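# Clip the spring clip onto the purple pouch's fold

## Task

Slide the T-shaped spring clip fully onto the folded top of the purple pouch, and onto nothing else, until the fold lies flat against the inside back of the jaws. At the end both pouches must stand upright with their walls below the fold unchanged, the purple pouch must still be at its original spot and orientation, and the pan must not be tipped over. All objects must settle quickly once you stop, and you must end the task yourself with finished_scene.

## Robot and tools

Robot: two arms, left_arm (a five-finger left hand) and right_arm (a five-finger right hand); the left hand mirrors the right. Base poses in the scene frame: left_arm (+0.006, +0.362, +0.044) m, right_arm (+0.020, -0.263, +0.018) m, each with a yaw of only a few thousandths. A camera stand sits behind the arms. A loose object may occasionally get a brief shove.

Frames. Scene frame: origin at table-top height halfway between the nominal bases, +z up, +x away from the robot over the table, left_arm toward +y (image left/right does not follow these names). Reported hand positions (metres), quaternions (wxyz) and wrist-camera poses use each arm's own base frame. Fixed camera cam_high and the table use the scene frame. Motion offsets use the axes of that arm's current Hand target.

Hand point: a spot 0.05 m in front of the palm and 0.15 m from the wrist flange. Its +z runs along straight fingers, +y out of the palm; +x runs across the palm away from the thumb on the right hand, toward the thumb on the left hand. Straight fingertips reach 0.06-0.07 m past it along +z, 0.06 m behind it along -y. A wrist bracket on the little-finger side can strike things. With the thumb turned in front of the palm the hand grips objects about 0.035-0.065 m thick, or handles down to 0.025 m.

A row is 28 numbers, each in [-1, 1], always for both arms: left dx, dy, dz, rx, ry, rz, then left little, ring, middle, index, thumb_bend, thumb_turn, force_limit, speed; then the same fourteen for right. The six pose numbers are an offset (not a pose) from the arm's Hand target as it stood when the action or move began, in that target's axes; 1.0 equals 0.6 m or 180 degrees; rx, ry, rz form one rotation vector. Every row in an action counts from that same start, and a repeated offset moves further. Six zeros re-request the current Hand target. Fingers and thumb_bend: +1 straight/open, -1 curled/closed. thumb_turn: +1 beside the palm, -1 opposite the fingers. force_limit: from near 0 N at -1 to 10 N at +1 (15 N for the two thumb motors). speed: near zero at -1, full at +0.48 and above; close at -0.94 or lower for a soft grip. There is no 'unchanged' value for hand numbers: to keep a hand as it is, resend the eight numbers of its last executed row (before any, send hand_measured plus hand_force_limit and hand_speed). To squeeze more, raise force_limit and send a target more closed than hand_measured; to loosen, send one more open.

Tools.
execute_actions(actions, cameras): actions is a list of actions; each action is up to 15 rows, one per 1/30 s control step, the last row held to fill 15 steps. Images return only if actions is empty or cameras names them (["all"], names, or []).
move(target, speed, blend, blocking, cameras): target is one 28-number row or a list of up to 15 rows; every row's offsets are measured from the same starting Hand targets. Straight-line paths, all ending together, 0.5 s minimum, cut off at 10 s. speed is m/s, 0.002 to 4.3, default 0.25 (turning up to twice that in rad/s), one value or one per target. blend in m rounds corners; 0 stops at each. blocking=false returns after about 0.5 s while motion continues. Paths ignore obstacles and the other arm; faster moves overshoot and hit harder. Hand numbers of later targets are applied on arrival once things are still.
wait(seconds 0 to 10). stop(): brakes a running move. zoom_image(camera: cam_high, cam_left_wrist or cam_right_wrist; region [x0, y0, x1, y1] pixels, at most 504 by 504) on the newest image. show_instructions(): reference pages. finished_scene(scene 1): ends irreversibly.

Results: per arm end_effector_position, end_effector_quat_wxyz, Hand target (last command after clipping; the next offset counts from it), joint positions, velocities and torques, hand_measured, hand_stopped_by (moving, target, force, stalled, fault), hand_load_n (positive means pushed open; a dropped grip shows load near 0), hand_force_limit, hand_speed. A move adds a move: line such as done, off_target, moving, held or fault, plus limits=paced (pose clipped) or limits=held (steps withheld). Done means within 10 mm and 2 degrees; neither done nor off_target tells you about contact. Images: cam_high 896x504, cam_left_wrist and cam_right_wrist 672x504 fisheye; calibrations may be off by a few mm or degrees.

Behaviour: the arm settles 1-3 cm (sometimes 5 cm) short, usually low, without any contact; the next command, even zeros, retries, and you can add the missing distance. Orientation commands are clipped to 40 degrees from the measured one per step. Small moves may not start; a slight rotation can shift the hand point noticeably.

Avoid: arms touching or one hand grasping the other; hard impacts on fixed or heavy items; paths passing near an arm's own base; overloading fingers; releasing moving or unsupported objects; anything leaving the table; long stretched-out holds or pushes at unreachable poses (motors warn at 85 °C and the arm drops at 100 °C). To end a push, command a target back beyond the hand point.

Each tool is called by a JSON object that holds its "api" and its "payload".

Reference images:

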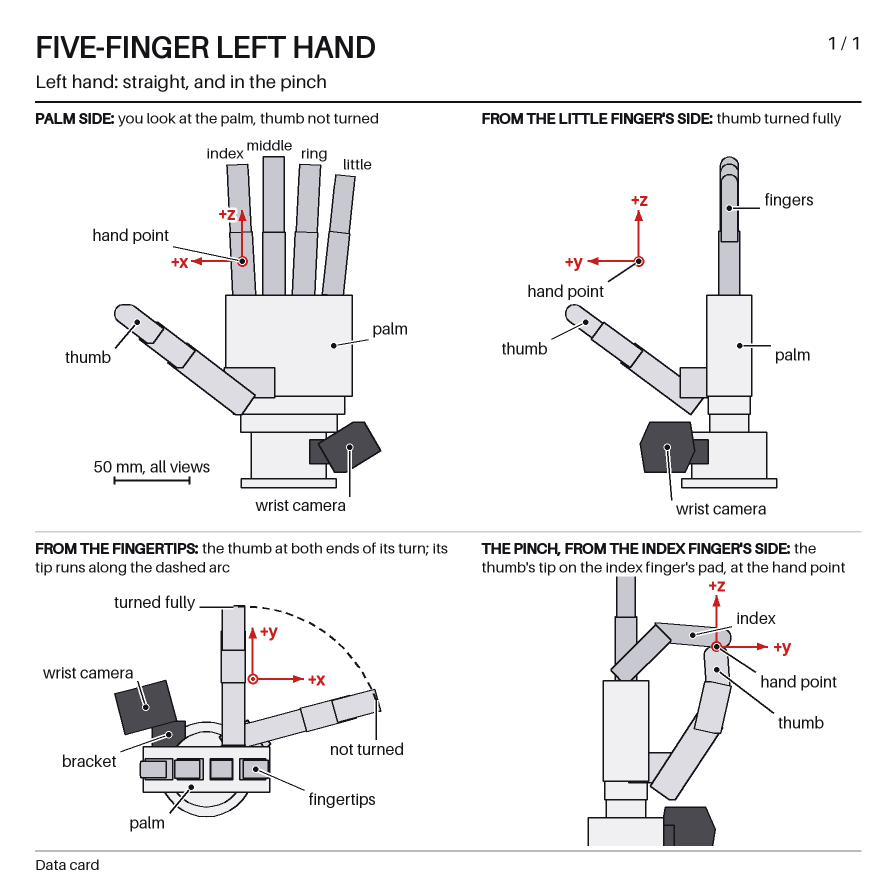

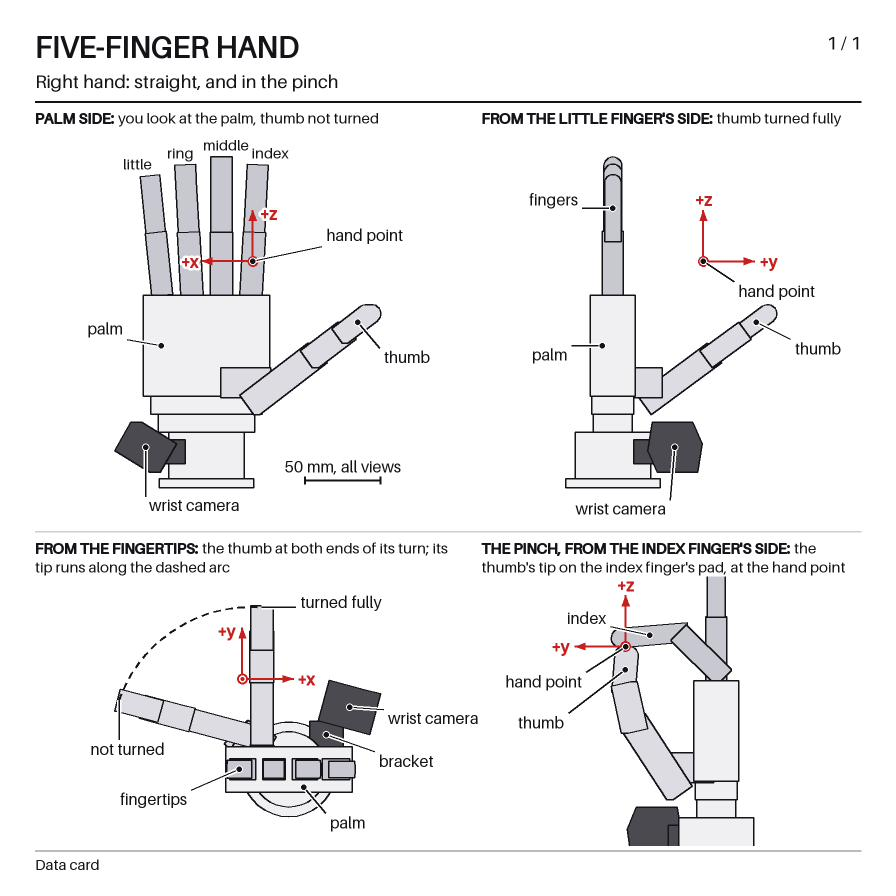

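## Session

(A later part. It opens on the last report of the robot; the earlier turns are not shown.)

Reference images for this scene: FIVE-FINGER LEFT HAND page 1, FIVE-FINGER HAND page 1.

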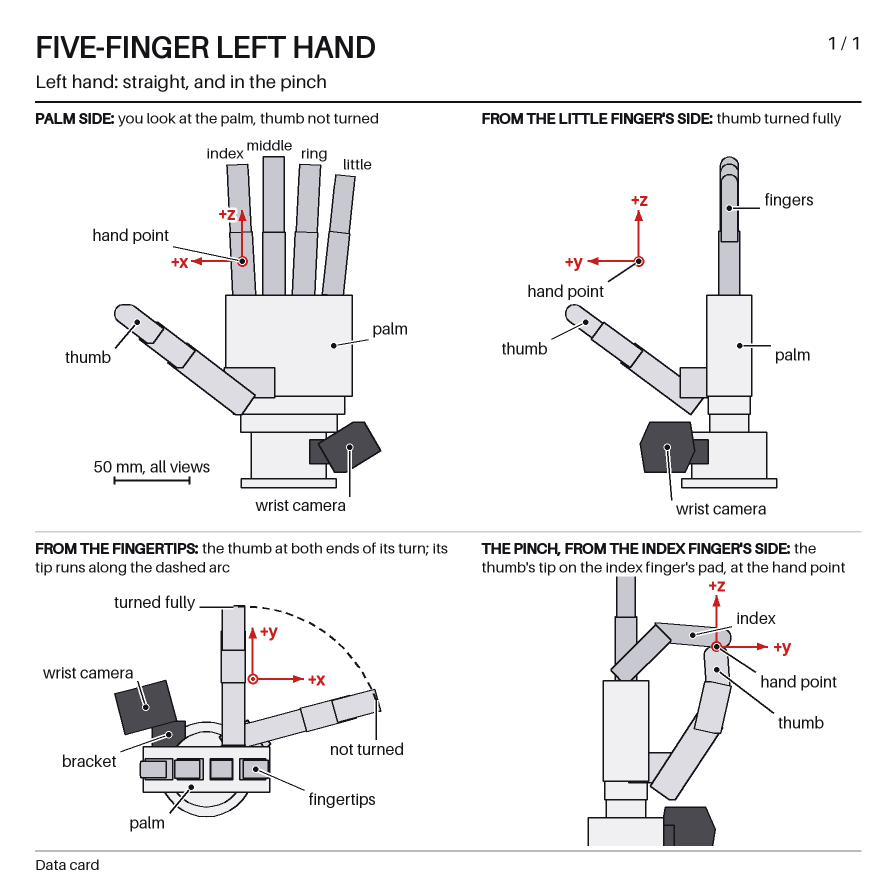

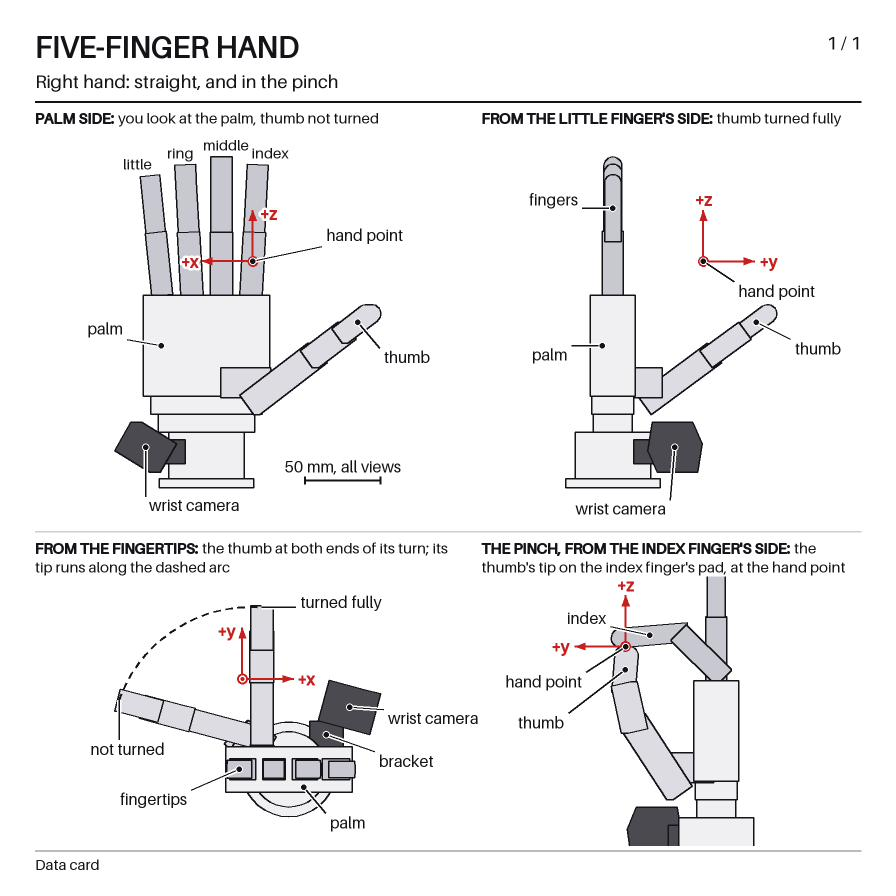

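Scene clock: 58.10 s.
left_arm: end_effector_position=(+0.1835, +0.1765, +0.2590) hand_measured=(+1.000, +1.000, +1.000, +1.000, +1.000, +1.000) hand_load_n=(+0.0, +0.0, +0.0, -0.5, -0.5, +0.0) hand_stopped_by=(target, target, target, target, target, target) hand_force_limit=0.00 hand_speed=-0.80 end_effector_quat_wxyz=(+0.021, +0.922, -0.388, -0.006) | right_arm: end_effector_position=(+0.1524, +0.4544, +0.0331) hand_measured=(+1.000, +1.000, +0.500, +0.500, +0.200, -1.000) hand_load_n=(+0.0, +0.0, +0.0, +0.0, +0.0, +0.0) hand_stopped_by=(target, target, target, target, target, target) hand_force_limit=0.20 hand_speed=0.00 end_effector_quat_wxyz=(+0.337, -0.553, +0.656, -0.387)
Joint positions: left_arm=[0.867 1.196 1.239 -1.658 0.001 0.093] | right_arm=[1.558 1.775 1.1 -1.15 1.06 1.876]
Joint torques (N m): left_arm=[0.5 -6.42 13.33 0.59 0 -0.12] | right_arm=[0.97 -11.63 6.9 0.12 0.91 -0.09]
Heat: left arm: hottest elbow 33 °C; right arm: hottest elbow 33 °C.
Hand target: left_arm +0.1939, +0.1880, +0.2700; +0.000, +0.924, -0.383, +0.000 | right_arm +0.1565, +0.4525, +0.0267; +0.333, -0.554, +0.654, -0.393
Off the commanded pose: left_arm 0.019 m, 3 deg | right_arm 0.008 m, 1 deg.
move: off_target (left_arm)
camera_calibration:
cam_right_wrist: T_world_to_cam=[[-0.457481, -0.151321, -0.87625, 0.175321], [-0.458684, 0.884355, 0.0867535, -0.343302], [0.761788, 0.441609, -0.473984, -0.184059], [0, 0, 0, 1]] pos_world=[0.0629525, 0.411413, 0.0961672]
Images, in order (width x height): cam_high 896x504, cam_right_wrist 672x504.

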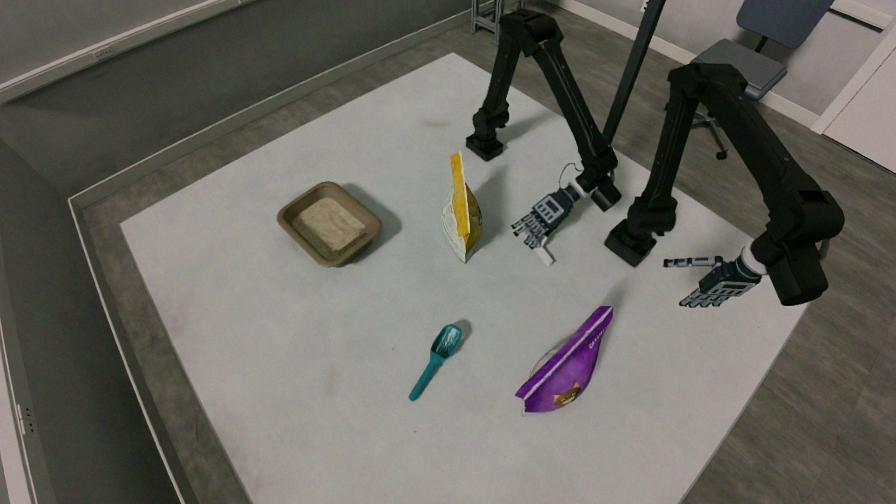

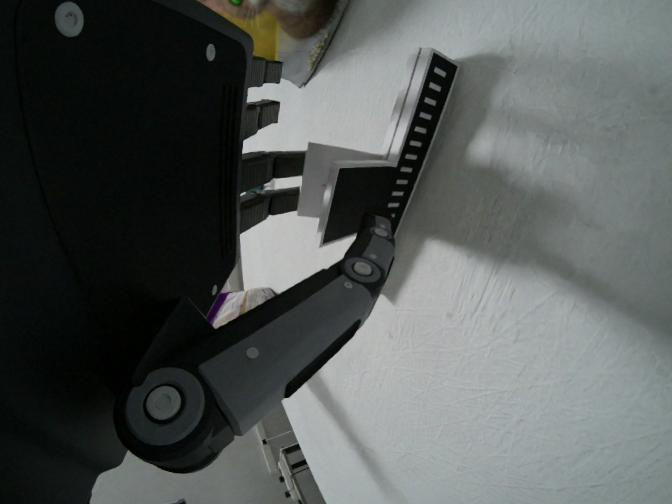

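{"api": "move", "payload": {"target": [0,0,0,0,0,0,1,1,1,1,1,1,0,-0.8,0,0,0,0,0,0,1,1,0.3,0.3,-0.1,-1,0.2,-0.5], "speed": 0.08, "cameras": ["cam_high","cam_right_wrist"]}}

{"api": "zoom_image", "payload": {"camera": "cam_right_wrist", "region": [240, 120, 480, 340]}}

Scene clock: 59.90 s.
left_arm: end_effector_position=(+0.1835, +0.1765, +0.2590) hand_measured=(+1.000, +1.000, +1.000, +1.000, +1.000, +1.000) hand_load_n=(+0.0, +0.0, +0.0, +0.0, +0.0, +0.0) hand_stopped_by=(target, target, target, target, target, target) hand_force_limit=0.00 hand_speed=-0.80 end_effector_quat_wxyz=(+0.021, +0.922, -0.388, -0.006) | right_arm: end_effector_position=(+0.1523, +0.4544, +0.0330) hand_measured=(+1.000, +1.000, +0.300, +0.300, -0.002, -1.000) hand_load_n=(+0.0, +0.0, +3.5, +5.0, +11.5, +0.0) hand_stopped_by=(target, target, target, target, force, target) hand_force_limit=0.20 hand_speed=-0.50 end_effector_quat_wxyz=(+0.337, -0.554, +0.656, -0.387)
Joint positions: left_arm=[0.867 1.196 1.239 -1.658 0.001 0.093] | right_arm=[1.558 1.775 1.1 -1.15 1.06 1.875]
Joint torques (N m): left_arm=[0.5 -6.48 13.38 0.53 -0.03 -0.12] | right_arm=[1.03 -11.58 6.91 0.13 0.9 -0.09]
Heat: left arm: hottest elbow 33 °C; right arm: hottest elbow 33 °C.
Hand target: left_arm +0.1939, +0.1880, +0.2700; +0.000, +0.924, -0.383, +0.000 | right_arm +0.1565, +0.4525, +0.0267; +0.333, -0.554, +0.654, -0.393
Off the commanded pose: left_arm 0.019 m, 3 deg | right_arm 0.008 m, 1 deg.
move: off_target (left_arm)
camera_calibration:
cam_right_wrist: T_world_to_cam=[[-0.457572, -0.152455, -0.876005, 0.175857], [-0.459118, 0.884209, 0.0859324, -0.343146], [0.761471, 0.44151, -0.474584, -0.183894], [0, 0, 0, 1]] pos_world=[0.0629524, 0.411414, 0.0962663]
Images, in order (width x height): cam_high 896x504, cam_right_wrist 672x504.

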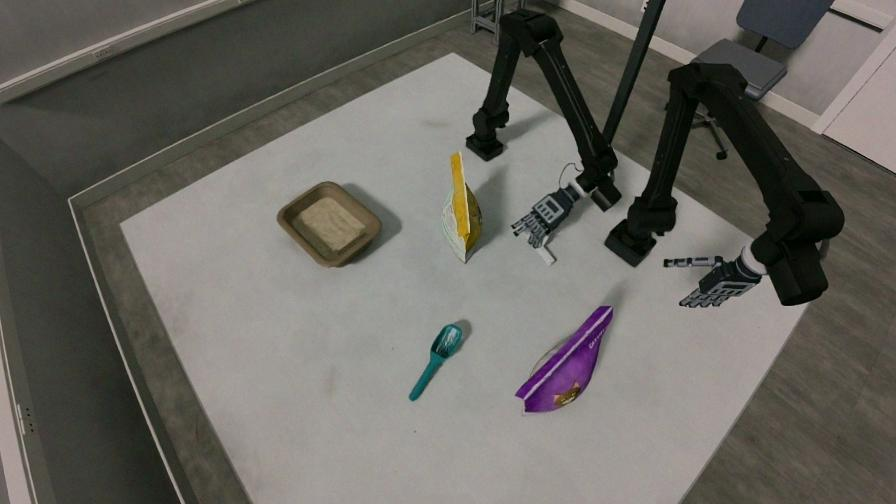

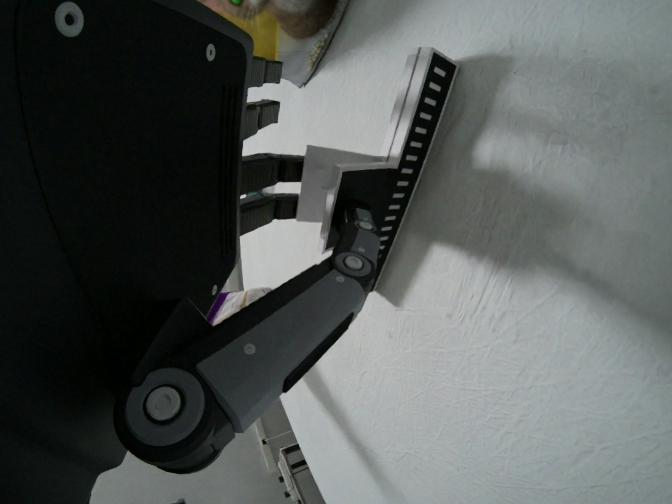

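Scaled by 2.100 from the camera's 672x504 image, which has a finer 960x720 frame.

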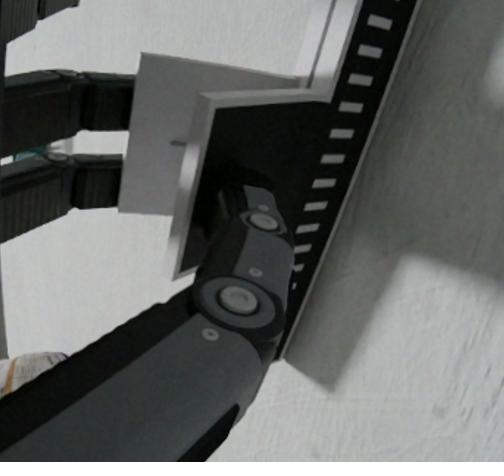

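{"api": "move", "payload": {"target": [0,0,0,0,0,0,1,1,1,1,1,1,0,-0.8,0,0,0,0,0,0,1,1,0.15,0.15,-0.1,-1,1,-0.7], "speed": 0.08, "cameras": ["cam_high","cam_right_wrist"]}}

{"api": "zoom_image", "payload": {"camera": "cam_right_wrist", "region": [240, 120, 480, 340]}}

{"api": "zoom_image", "payload": {"camera": "cam_high", "region": [490, 160, 610, 280]}}

Scene clock: 62.77 s.
left_arm: end_effector_position=(+0.1835, +0.1765, +0.2590) hand_measured=(+1.000, +1.000, +1.000, +1.000, +1.000, +1.000) hand_load_n=(+0.0, +0.0, +0.0, -0.5, -0.5, +0.0) hand_stopped_by=(target, target, target, target, target, target) hand_force_limit=0.00 hand_speed=-0.80 end_effector_quat_wxyz=(+0.021, +0.922, -0.388, -0.006) | right_arm: end_effector_position=(+0.1527, +0.4545, +0.0335) hand_measured=(+1.000, +1.000, +0.152, +0.152, +0.002, -1.000) hand_load_n=(+0.0, +0.0, +5.0, +8.0, +18.5, -1.0) hand_stopped_by=(target, target, target, target, force, target) hand_force_limit=1.00 hand_speed=-0.70 end_effector_quat_wxyz=(+0.338, -0.553, +0.655, -0.388)
Joint positions: left_arm=[0.867 1.196 1.239 -1.658 0.001 0.093] | right_arm=[1.558 1.775 1.1 -1.15 1.063 1.875]
Joint torques (N m): left_arm=[0.5 -6.42 13.34 0.54 -0.03 -0.11] | right_arm=[0.97 -11.58 6.9 0.13 0.8 -0.09]
Heat: left arm: hottest elbow 33 °C; right arm: hottest elbow 32 °C.
Hand target: left_arm +0.1939, +0.1880, +0.2700; +0.000, +0.924, -0.383, +0.000 | right_arm +0.1565, +0.4525, +0.0267; +0.333, -0.554, +0.654, -0.393
Off the commanded pose: left_arm 0.019 m, 3 deg | right_arm 0.008 m, 1 deg.
move: off_target (left_arm)
camera_calibration:
cam_right_wrist: T_world_to_cam=[[-0.454789, -0.152859, -0.877383, 0.176199], [-0.460098, 0.883837, 0.0845072, -0.342667], [0.762546, 0.442115, -0.47229, -0.184608], [0, 0, 0, 1]] pos_world=[0.0632452, 0.411414, 0.0963631]
Images, in order (width x height): cam_high 896x504, cam_right_wrist 672x504.

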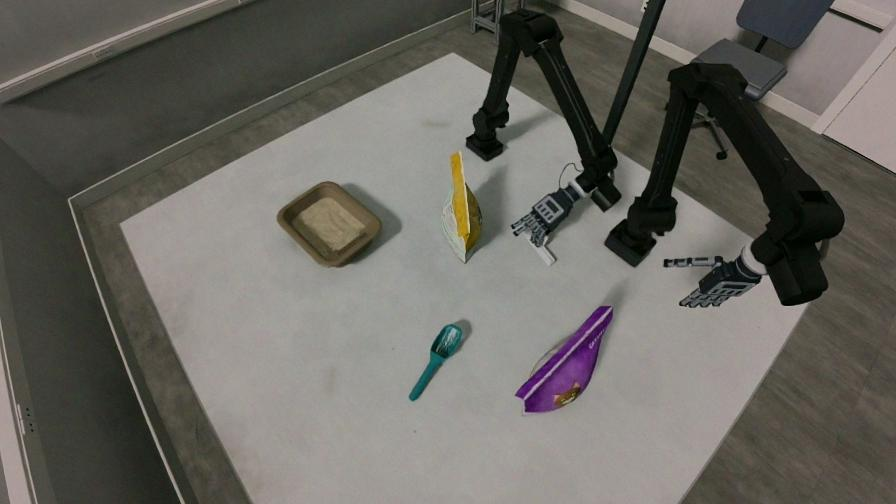

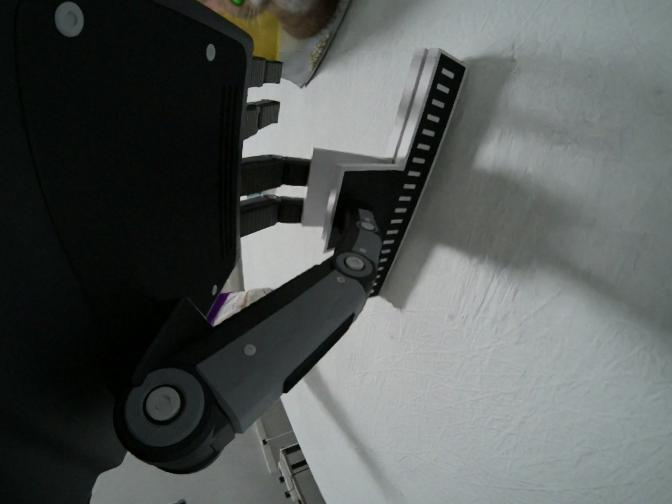

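Scaled by 2.100 from the camera's 672x504 image, which has a finer 960x720 frame.

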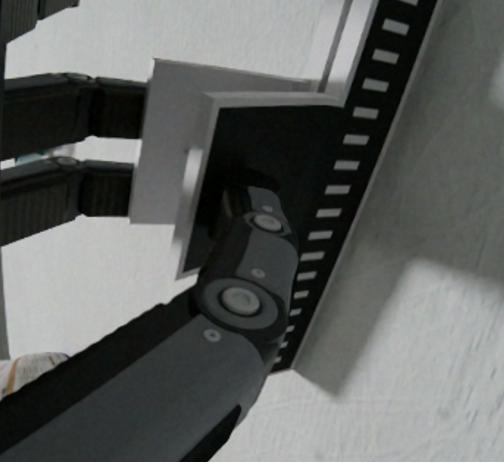

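Scaled by 4.200 from the camera's 896x504 image, which has a finer 1280x720 frame.

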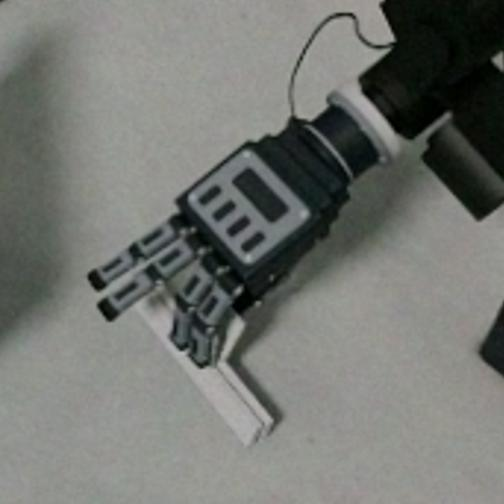

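{"api": "zoom_image", "payload": {"camera": "cam_high", "region": [510, 210, 565, 270]}}

{"api": "zoom_image", "payload": {"camera": "cam_right_wrist", "region": [360, 40, 480, 160]}}

{"api": "zoom_image", "payload": {"camera": "cam_right_wrist", "region": [290, 130, 410, 310]}}

Scaled by 8.400 from the camera's 896x504 image, which has a finer 1280x720 frame.

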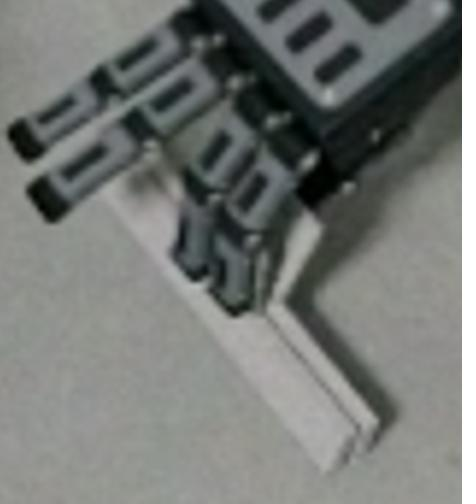

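Scaled by 4.200 from the camera's 672x504 image, which has a finer 960x720 frame.

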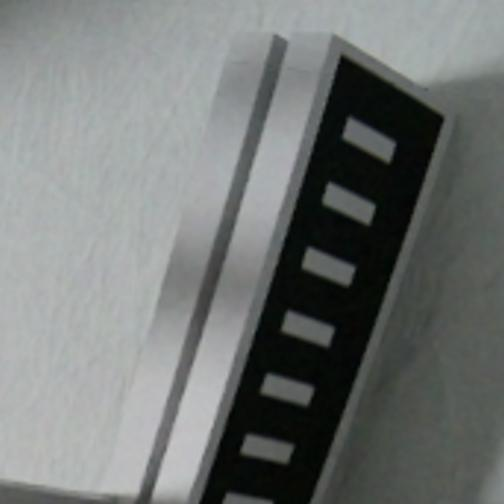

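Scaled by 2.800 from the camera's 672x504 image, which has a finer 960x720 frame.

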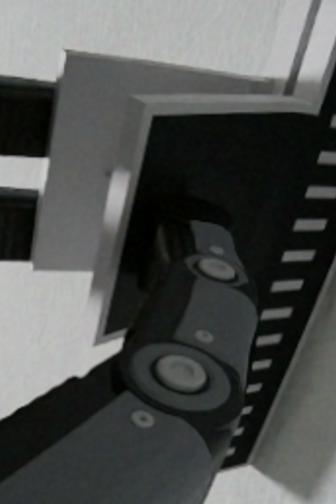

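{"api": "move", "payload": {"target": [[0,0,0,0,0,0,1,1,1,1,1,1,0,-0.8,0,0,0,0,0,0,1,1,0.42,0.42,-0.1,-1,0.2,-0.4],[0,0,0,0,0,0,1,1,1,1,1,1,0,-0.8,0,0,0,0,0,0,1,1,0.42,0.42,-0.24,-1,0.2,-0.4]], "speed": 0.08, "cameras": ["cam_high","cam_right_wrist"]}}

{"api": "zoom_image", "payload": {"camera": "cam_right_wrist", "region": [240, 120, 480, 340]}}

Scene clock: 73.43 s.
left_arm: end_effector_position=(+0.1835, +0.1765, +0.2590) hand_measured=(+1.000, +1.000, +1.000, +1.000, +1.000, +1.000) hand_load_n=(+0.0, +0.0, +0.0, +0.0, -0.5, +0.0) hand_stopped_by=(target, target, target, target, target, target) hand_force_limit=0.00 hand_speed=-0.80 end_effector_quat_wxyz=(+0.021, +0.922, -0.388, -0.006) | right_arm: end_effector_position=(+0.1527, +0.4545, +0.0335) hand_measured=(+1.000, +1.000, +0.420, +0.420, -0.136, -1.000) hand_load_n=(+0.0, +0.0, +5.5, +5.0, +9.5, +0.5) hand_stopped_by=(target, target, target, target, force, target) hand_force_limit=0.20 hand_speed=-0.40 end_effector_quat_wxyz=(+0.338, -0.553, +0.655, -0.388)
Joint positions: left_arm=[0.867 1.196 1.239 -1.658 0.001 0.093] | right_arm=[1.558 1.775 1.1 -1.15 1.063 1.875]
Joint torques (N m): left_arm=[0.44 -6.36 13.33 0.54 0 -0.12] | right_arm=[0.91 -11.52 6.89 0.1 0.8 -0.09]
Heat: left arm: hottest elbow 34 °C; right arm: hottest elbow 32 °C.
Hand target: left_arm +0.1939, +0.1880, +0.2700; +0.000, +0.924, -0.383, +0.000 | right_arm +0.1565, +0.4525, +0.0267; +0.333, -0.554, +0.654, -0.393
Off the commanded pose: left_arm 0.019 m, 3 deg | right_arm 0.008 m, 1 deg.
move: off_target (left_arm)
camera_calibration:
cam_right_wrist: T_world_to_cam=[[-0.454892, -0.152886, -0.877325, 0.176211], [-0.460181, 0.883786, 0.0845914, -0.342649], [0.762435, 0.442208, -0.472382, -0.184631], [0, 0, 0, 1]] pos_world=[0.0632454, 0.411413, 0.0963632]
Images, in order (width x height): cam_high 896x504, cam_right_wrist 672x504.

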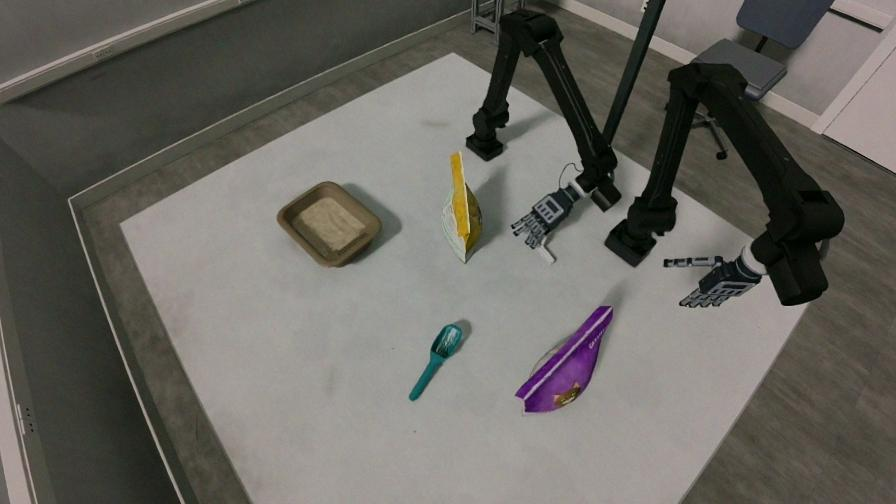

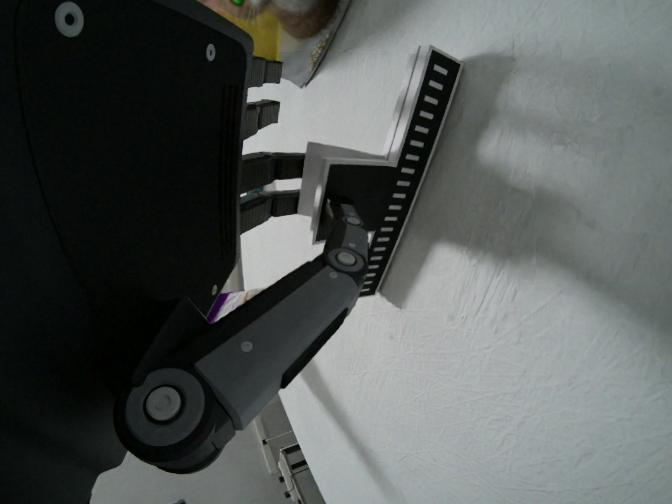

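Scaled by 2.100 from the camera's 672x504 image, which has a finer 960x720 frame.

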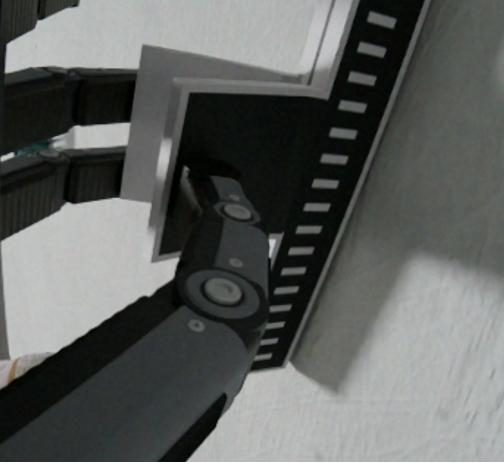

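{"api": "move", "payload": {"target": [0,0,0,0,0,0,1,1,1,1,1,1,0,-0.8,0,0,0,0,0,0,1,1,0.25,0.25,-0.24,-1,1,-0.6], "speed": 0.08, "cameras": ["cam_high","cam_right_wrist"]}}

{"api": "zoom_image", "payload": {"camera": "cam_right_wrist", "region": [240, 120, 480, 340]}}

{"api": "zoom_image", "payload": {"camera": "cam_high", "region": [510, 210, 565, 270]}}

Scene clock: 74.57 s.
left_arm: end_effector_position=(+0.1835, +0.1765, +0.2590) hand_measured=(+1.000, +1.000, +1.000, +1.000, +1.000, +1.000) hand_load_n=(+0.0, +0.0, +0.0, +0.0, +0.0, +0.0) hand_stopped_by=(target, target, target, target, target, target) hand_force_limit=0.00 hand_speed=-0.80 end_effector_quat_wxyz=(+0.021, +0.922, -0.388, -0.006) | right_arm: end_effector_position=(+0.1545, +0.4544, +0.0342) hand_measured=(+1.000, +1.000, +0.252, +0.252, -0.134, -1.000) hand_load_n=(+0.0, +0.0, +7.5, +7.5, +13.0, +0.0) hand_stopped_by=(target, target, target, target, force, target) hand_force_limit=1.00 hand_speed=-0.60 end_effector_quat_wxyz=(+0.340, -0.552, +0.654, -0.389)
Joint positions: left_arm=[0.867 1.196 1.239 -1.658 0.001 0.093] | right_arm=[1.555 1.775 1.1 -1.15 1.069 1.875]
Joint torques (N m): left_arm=[0.44 -6.24 13.31 0.55 -0.03 -0.13] | right_arm=[1.14 -11.63 6.87 0.12 0.62 -0.09]
Heat: left arm: hottest elbow 34 °C; right arm: hottest elbow 32 °C.
Hand target: left_arm +0.1939, +0.1880, +0.2700; +0.000, +0.924, -0.383, +0.000 | right_arm +0.1566, +0.4525, +0.0267; +0.333, -0.554, +0.654, -0.393
Off the commanded pose: left_arm 0.019 m, 3 deg | right_arm 0.008 m, 1 deg.
move: off_target (left_arm)
camera_calibration:
cam_right_wrist: T_world_to_cam=[[-0.450436, -0.152554, -0.879679, 0.176905], [-0.459875, 0.884176, 0.0821432, -0.341978], [0.765259, 0.441543, -0.468421, -0.185844], [0, 0, 0, 1]] pos_world=[0.0646355, 0.411414, 0.0966576]
Images, in order (width x height): cam_high 896x504, cam_right_wrist 672x504.

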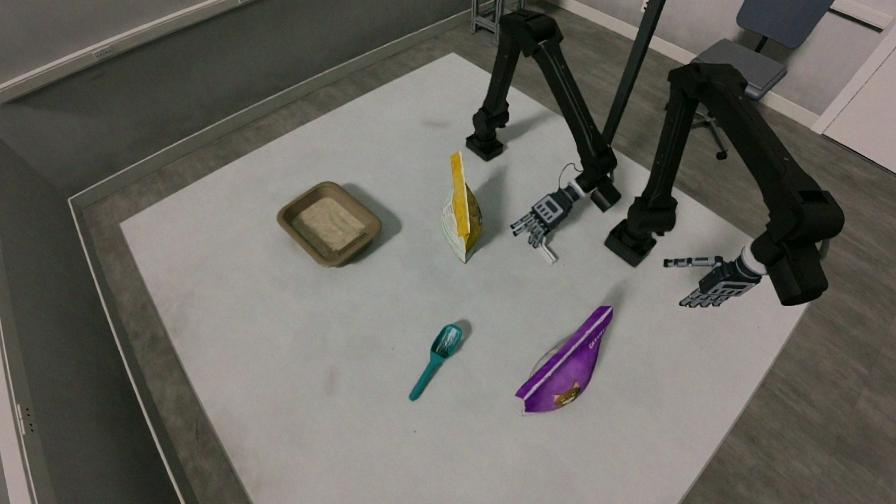

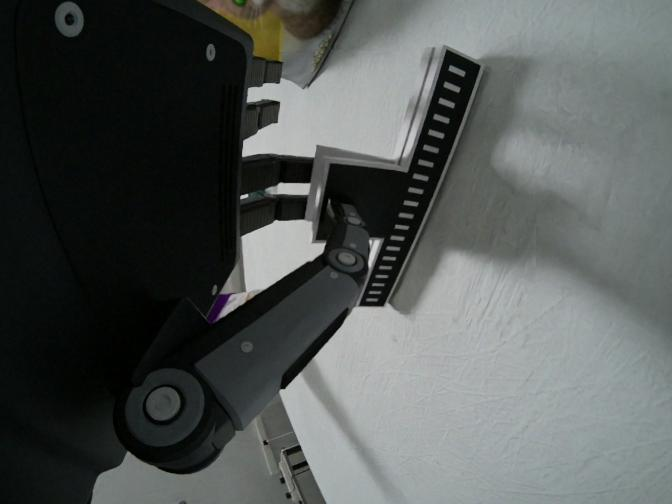

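Scaled by 2.100 from the camera's 672x504 image, which has a finer 960x720 frame.

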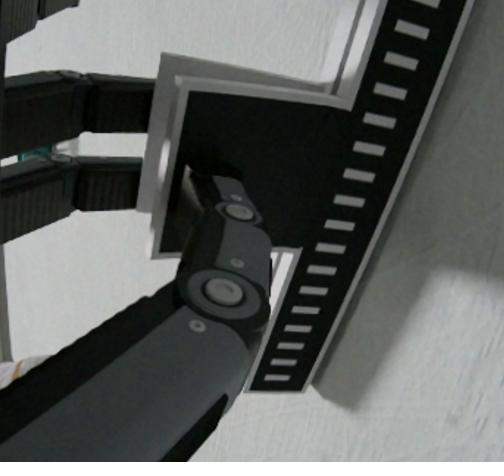

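Scaled by 8.400 from the camera's 896x504 image, which has a finer 1280x720 frame.

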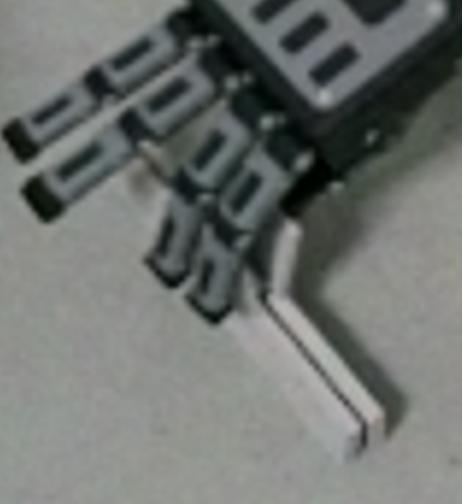

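{"api": "move", "payload": {"target": [0,0,0,0,0,0,1,1,1,1,1,1,0,-0.8,0,0,0,0,0,0,1,1,0.2,0.2,-0.24,-1,1,-0.7], "speed": 0.08, "cameras": ["cam_high","cam_right_wrist"]}}

{"api": "zoom_image", "payload": {"camera": "cam_right_wrist", "region": [240, 120, 480, 340]}}

{"api": "zoom_image", "payload": {"camera": "cam_high", "region": [510, 210, 565, 270]}}

Scene clock: 76.17 s.
left_arm: end_effector_position=(+0.1835, +0.1765, +0.2590) hand_measured=(+1.000, +1.000, +1.000, +1.000, +1.000, +1.000) hand_load_n=(+0.0, +0.0, +0.0, +0.0, +0.0, +0.0) hand_stopped_by=(target, target, target, target, target, target) hand_force_limit=0.00 hand_speed=-0.80 end_effector_quat_wxyz=(+0.021, +0.922, -0.388, -0.006) | right_arm: end_effector_position=(+0.1554, +0.4543, +0.0346) hand_measured=(+1.000, +1.000, +0.202, +0.202, -0.134, -1.000) hand_load_n=(+0.0, +0.0, +7.5, +8.0, +15.5, +0.0) hand_stopped_by=(target, target, target, target, force, target) hand_force_limit=1.00 hand_speed=-0.70 end_effector_quat_wxyz=(+0.341, -0.551, +0.654, -0.390)
Joint positions: left_arm=[0.867 1.196 1.239 -1.658 0.001 0.093] | right_arm=[1.554 1.775 1.1 -1.15 1.072 1.875]
Joint torques (N m): left_arm=[0.5 -6.42 13.35 0.61 -0.02 -0.1] | right_arm=[1.2 -11.63 6.9 0.1 0.52 -0.09]
Heat: left arm: hottest elbow 34 °C; right arm: hottest elbow 32 °C.
Hand target: left_arm +0.1939, +0.1880, +0.2700; +0.000, +0.924, -0.383, +0.000 | right_arm +0.1564, +0.4525, +0.0267; +0.333, -0.554, +0.654, -0.393
Off the commanded pose: left_arm 0.019 m, 3 deg | right_arm 0.008 m, 1 deg.
move: off_target (left_arm)
camera_calibration:
cam_right_wrist: T_world_to_cam=[[-0.447941, -0.152373, -0.880983, 0.177309], [-0.459744, 0.884368, 0.0808019, -0.341499], [0.766801, 0.441221, -0.466197, -0.186499], [0, 0, 0, 1]] pos_world=[0.06543, 0.411315, 0.0968545]
Images, in order (width x height): cam_high 896x504, cam_right_wrist 672x504.

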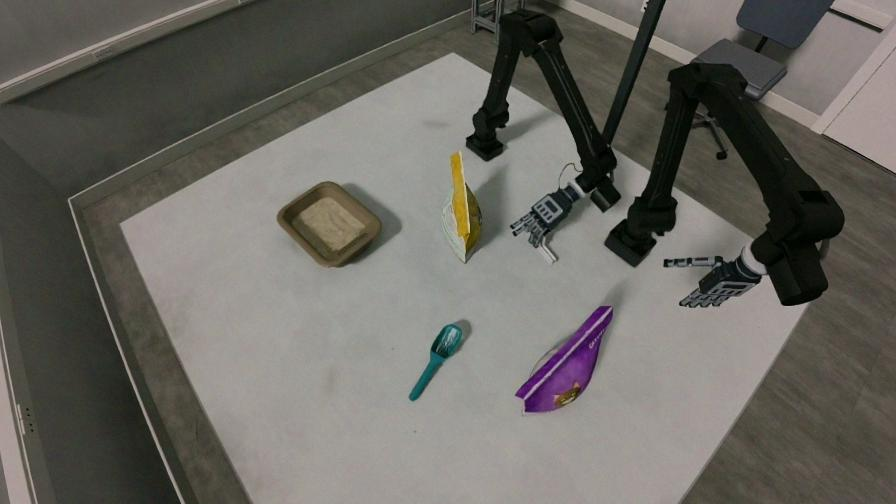

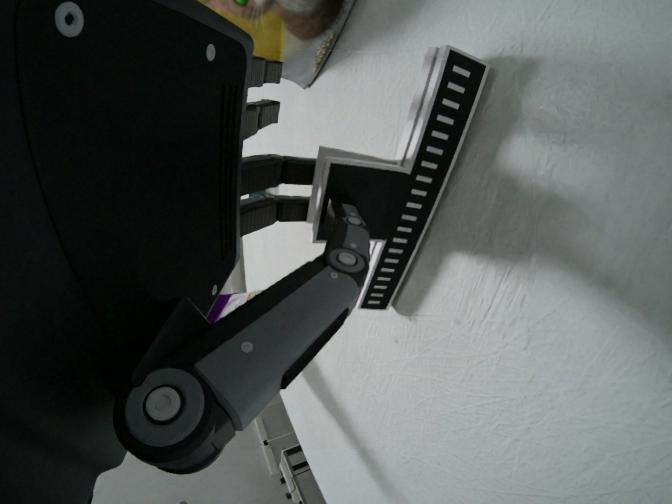

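Scaled by 2.100 from the camera's 672x504 image, which has a finer 960x720 frame.

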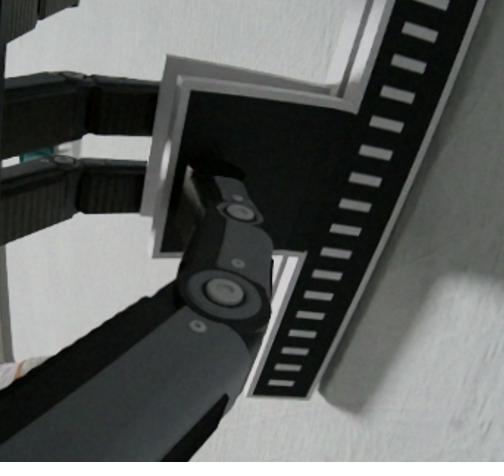

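Scaled by 8.400 from the camera's 896x504 image, which has a finer 1280x720 frame.

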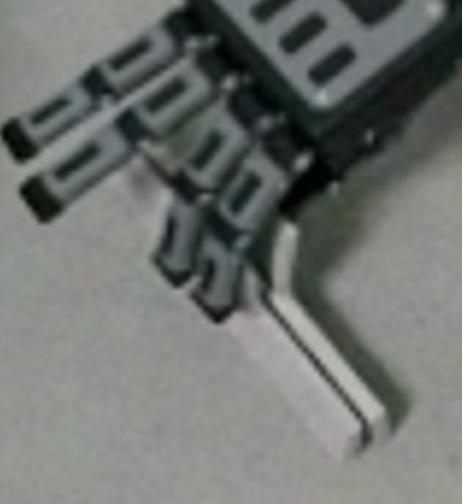

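{"api": "move", "payload": {"target": [0,0,0,0,0,0,1,1,1,1,1,1,0,-0.8,0,-0.1913,-0.1017,0,0,0,1,1,0.2,0.2,-0.24,-1,1,-0.7], "speed": 0.15, "cameras": ["all"]}}

{"api": "zoom_image", "payload": {"camera": "cam_right_wrist", "region": [240, 20, 540, 340]}}

{"api": "zoom_image", "payload": {"camera": "cam_high", "region": [490, 140, 590, 260]}}

{"api": "zoom_image", "payload": {"camera": "cam_left_wrist", "region": [140, 260, 400, 470]}}

Scene clock: 77.97 s.
left_arm: end_effector_position=(+0.1835, +0.1765, +0.2590) hand_measured=(+1.000, +1.000, +1.000, +1.000, +1.000, +1.000) hand_load_n=(+0.0, +0.0, +0.0, +0.0, +0.0, +0.0) hand_stopped_by=(target, target, target, target, target, target) hand_force_limit=0.00 hand_speed=-0.80 end_effector_quat_wxyz=(+0.021, +0.922, -0.388, -0.006) | right_arm: end_effector_position=(+0.1543, +0.4389, +0.1357) hand_measured=(+1.000, +1.000, +0.202, +0.202, -0.134, -1.000) hand_load_n=(+0.0, +0.0, +7.5, +8.0, +15.0, +0.0) hand_stopped_by=(target, target, target, target, force, target) hand_force_limit=1.00 hand_speed=-0.70 end_effector_quat_wxyz=(+0.321, -0.563, +0.643, -0.408)
Joint positions: left_arm=[0.867 1.196 1.239 -1.658 0.001 0.093] | right_arm=[1.554 1.628 1.212 -1.466 1.066 1.871]
Joint torques (N m): left_arm=[0.5 -6.36 13.35 0.51 -0.01 -0.11] | right_arm=[1.32 -12.86 12.11 -0.59 0.71 -0.05]
Heat: left arm: hottest elbow 34 °C; right arm: hottest elbow 32 °C.
Hand target: left_arm +0.1939, +0.1880, +0.2700; +0.000, +0.924, -0.383, +0.000 | right_arm +0.1563, +0.4525, +0.1566; +0.333, -0.554, +0.654, -0.393
Off the commanded pose: left_arm 0.019 m, 3 deg | right_arm 0.025 m, 3 deg.
move: off_target (left_arm, right_arm)
camera_calibration:
cam_left_wrist: T_world_to_cam=[[0.864197, 0.499459, -0.0608601, -0.229919], [0.45621, -0.726799, 0.513455, -0.0839786], [0.212217, -0.471491, -0.855956, 0.378734], [0, 0, 0, 1]] pos_world=[0.156634, 0.232369, 0.353306]
cam_right_wrist: T_world_to_cam=[[-0.45402, -0.205998, -0.866851, 0.286055], [-0.459675, 0.887586, 0.0298332, -0.33104], [0.763259, 0.412015, -0.497674, -0.114037], [0, 0, 0, 1]] pos_world=[0.0647438, 0.399738, 0.20109]

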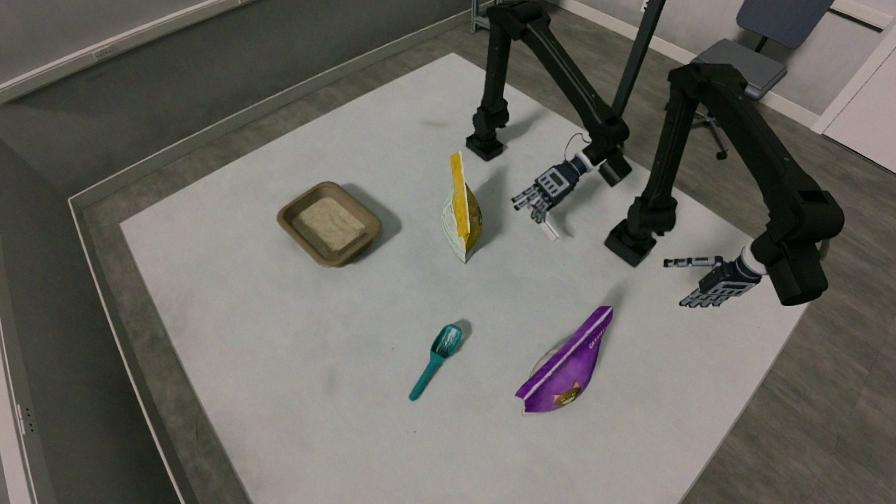

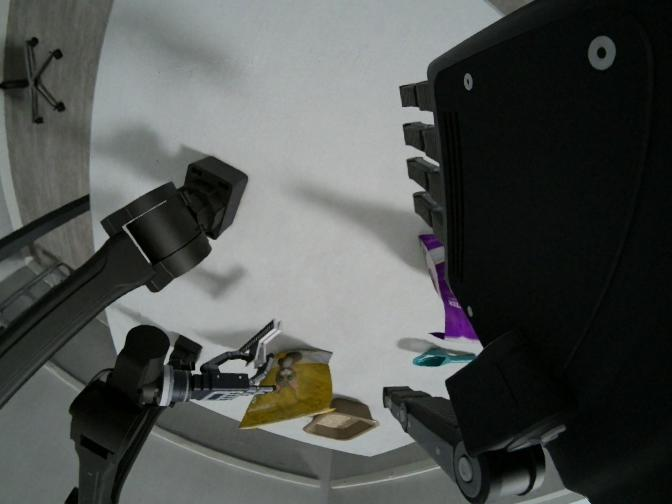

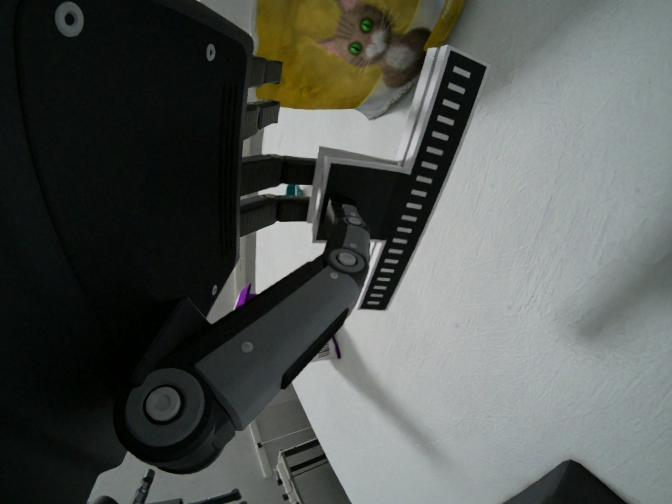

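Scaled by 1.575 from the camera's 672x504 image, which has a finer 960x720 frame.

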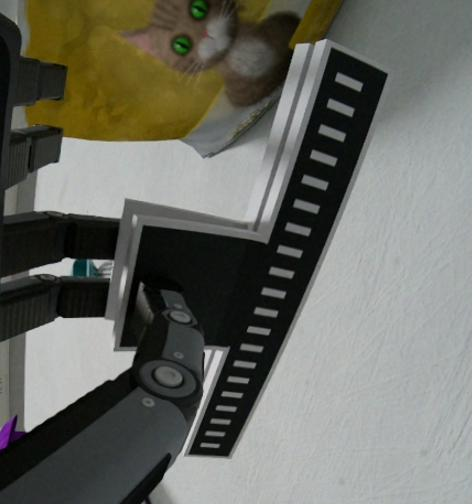

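Scaled by 4.200 from the camera's 896x504 image, which has a finer 1280x720 frame.

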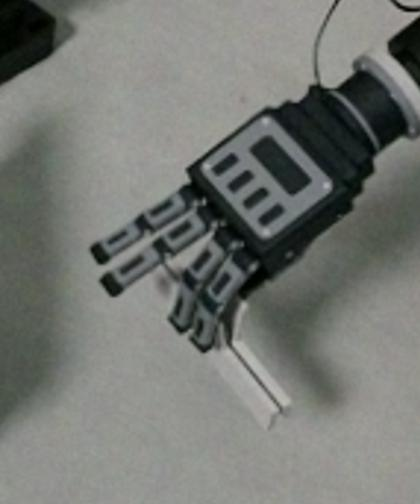

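Scaled by 1.938 from the camera's 672x504 image, which has a finer 960x720 frame.

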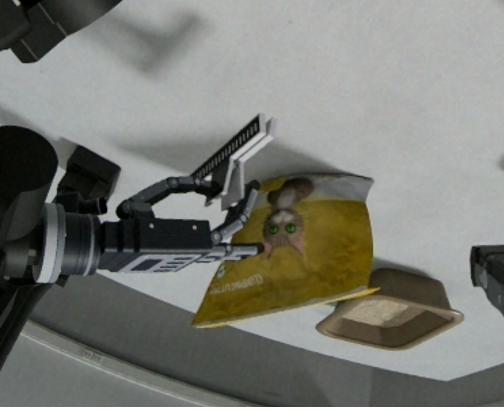

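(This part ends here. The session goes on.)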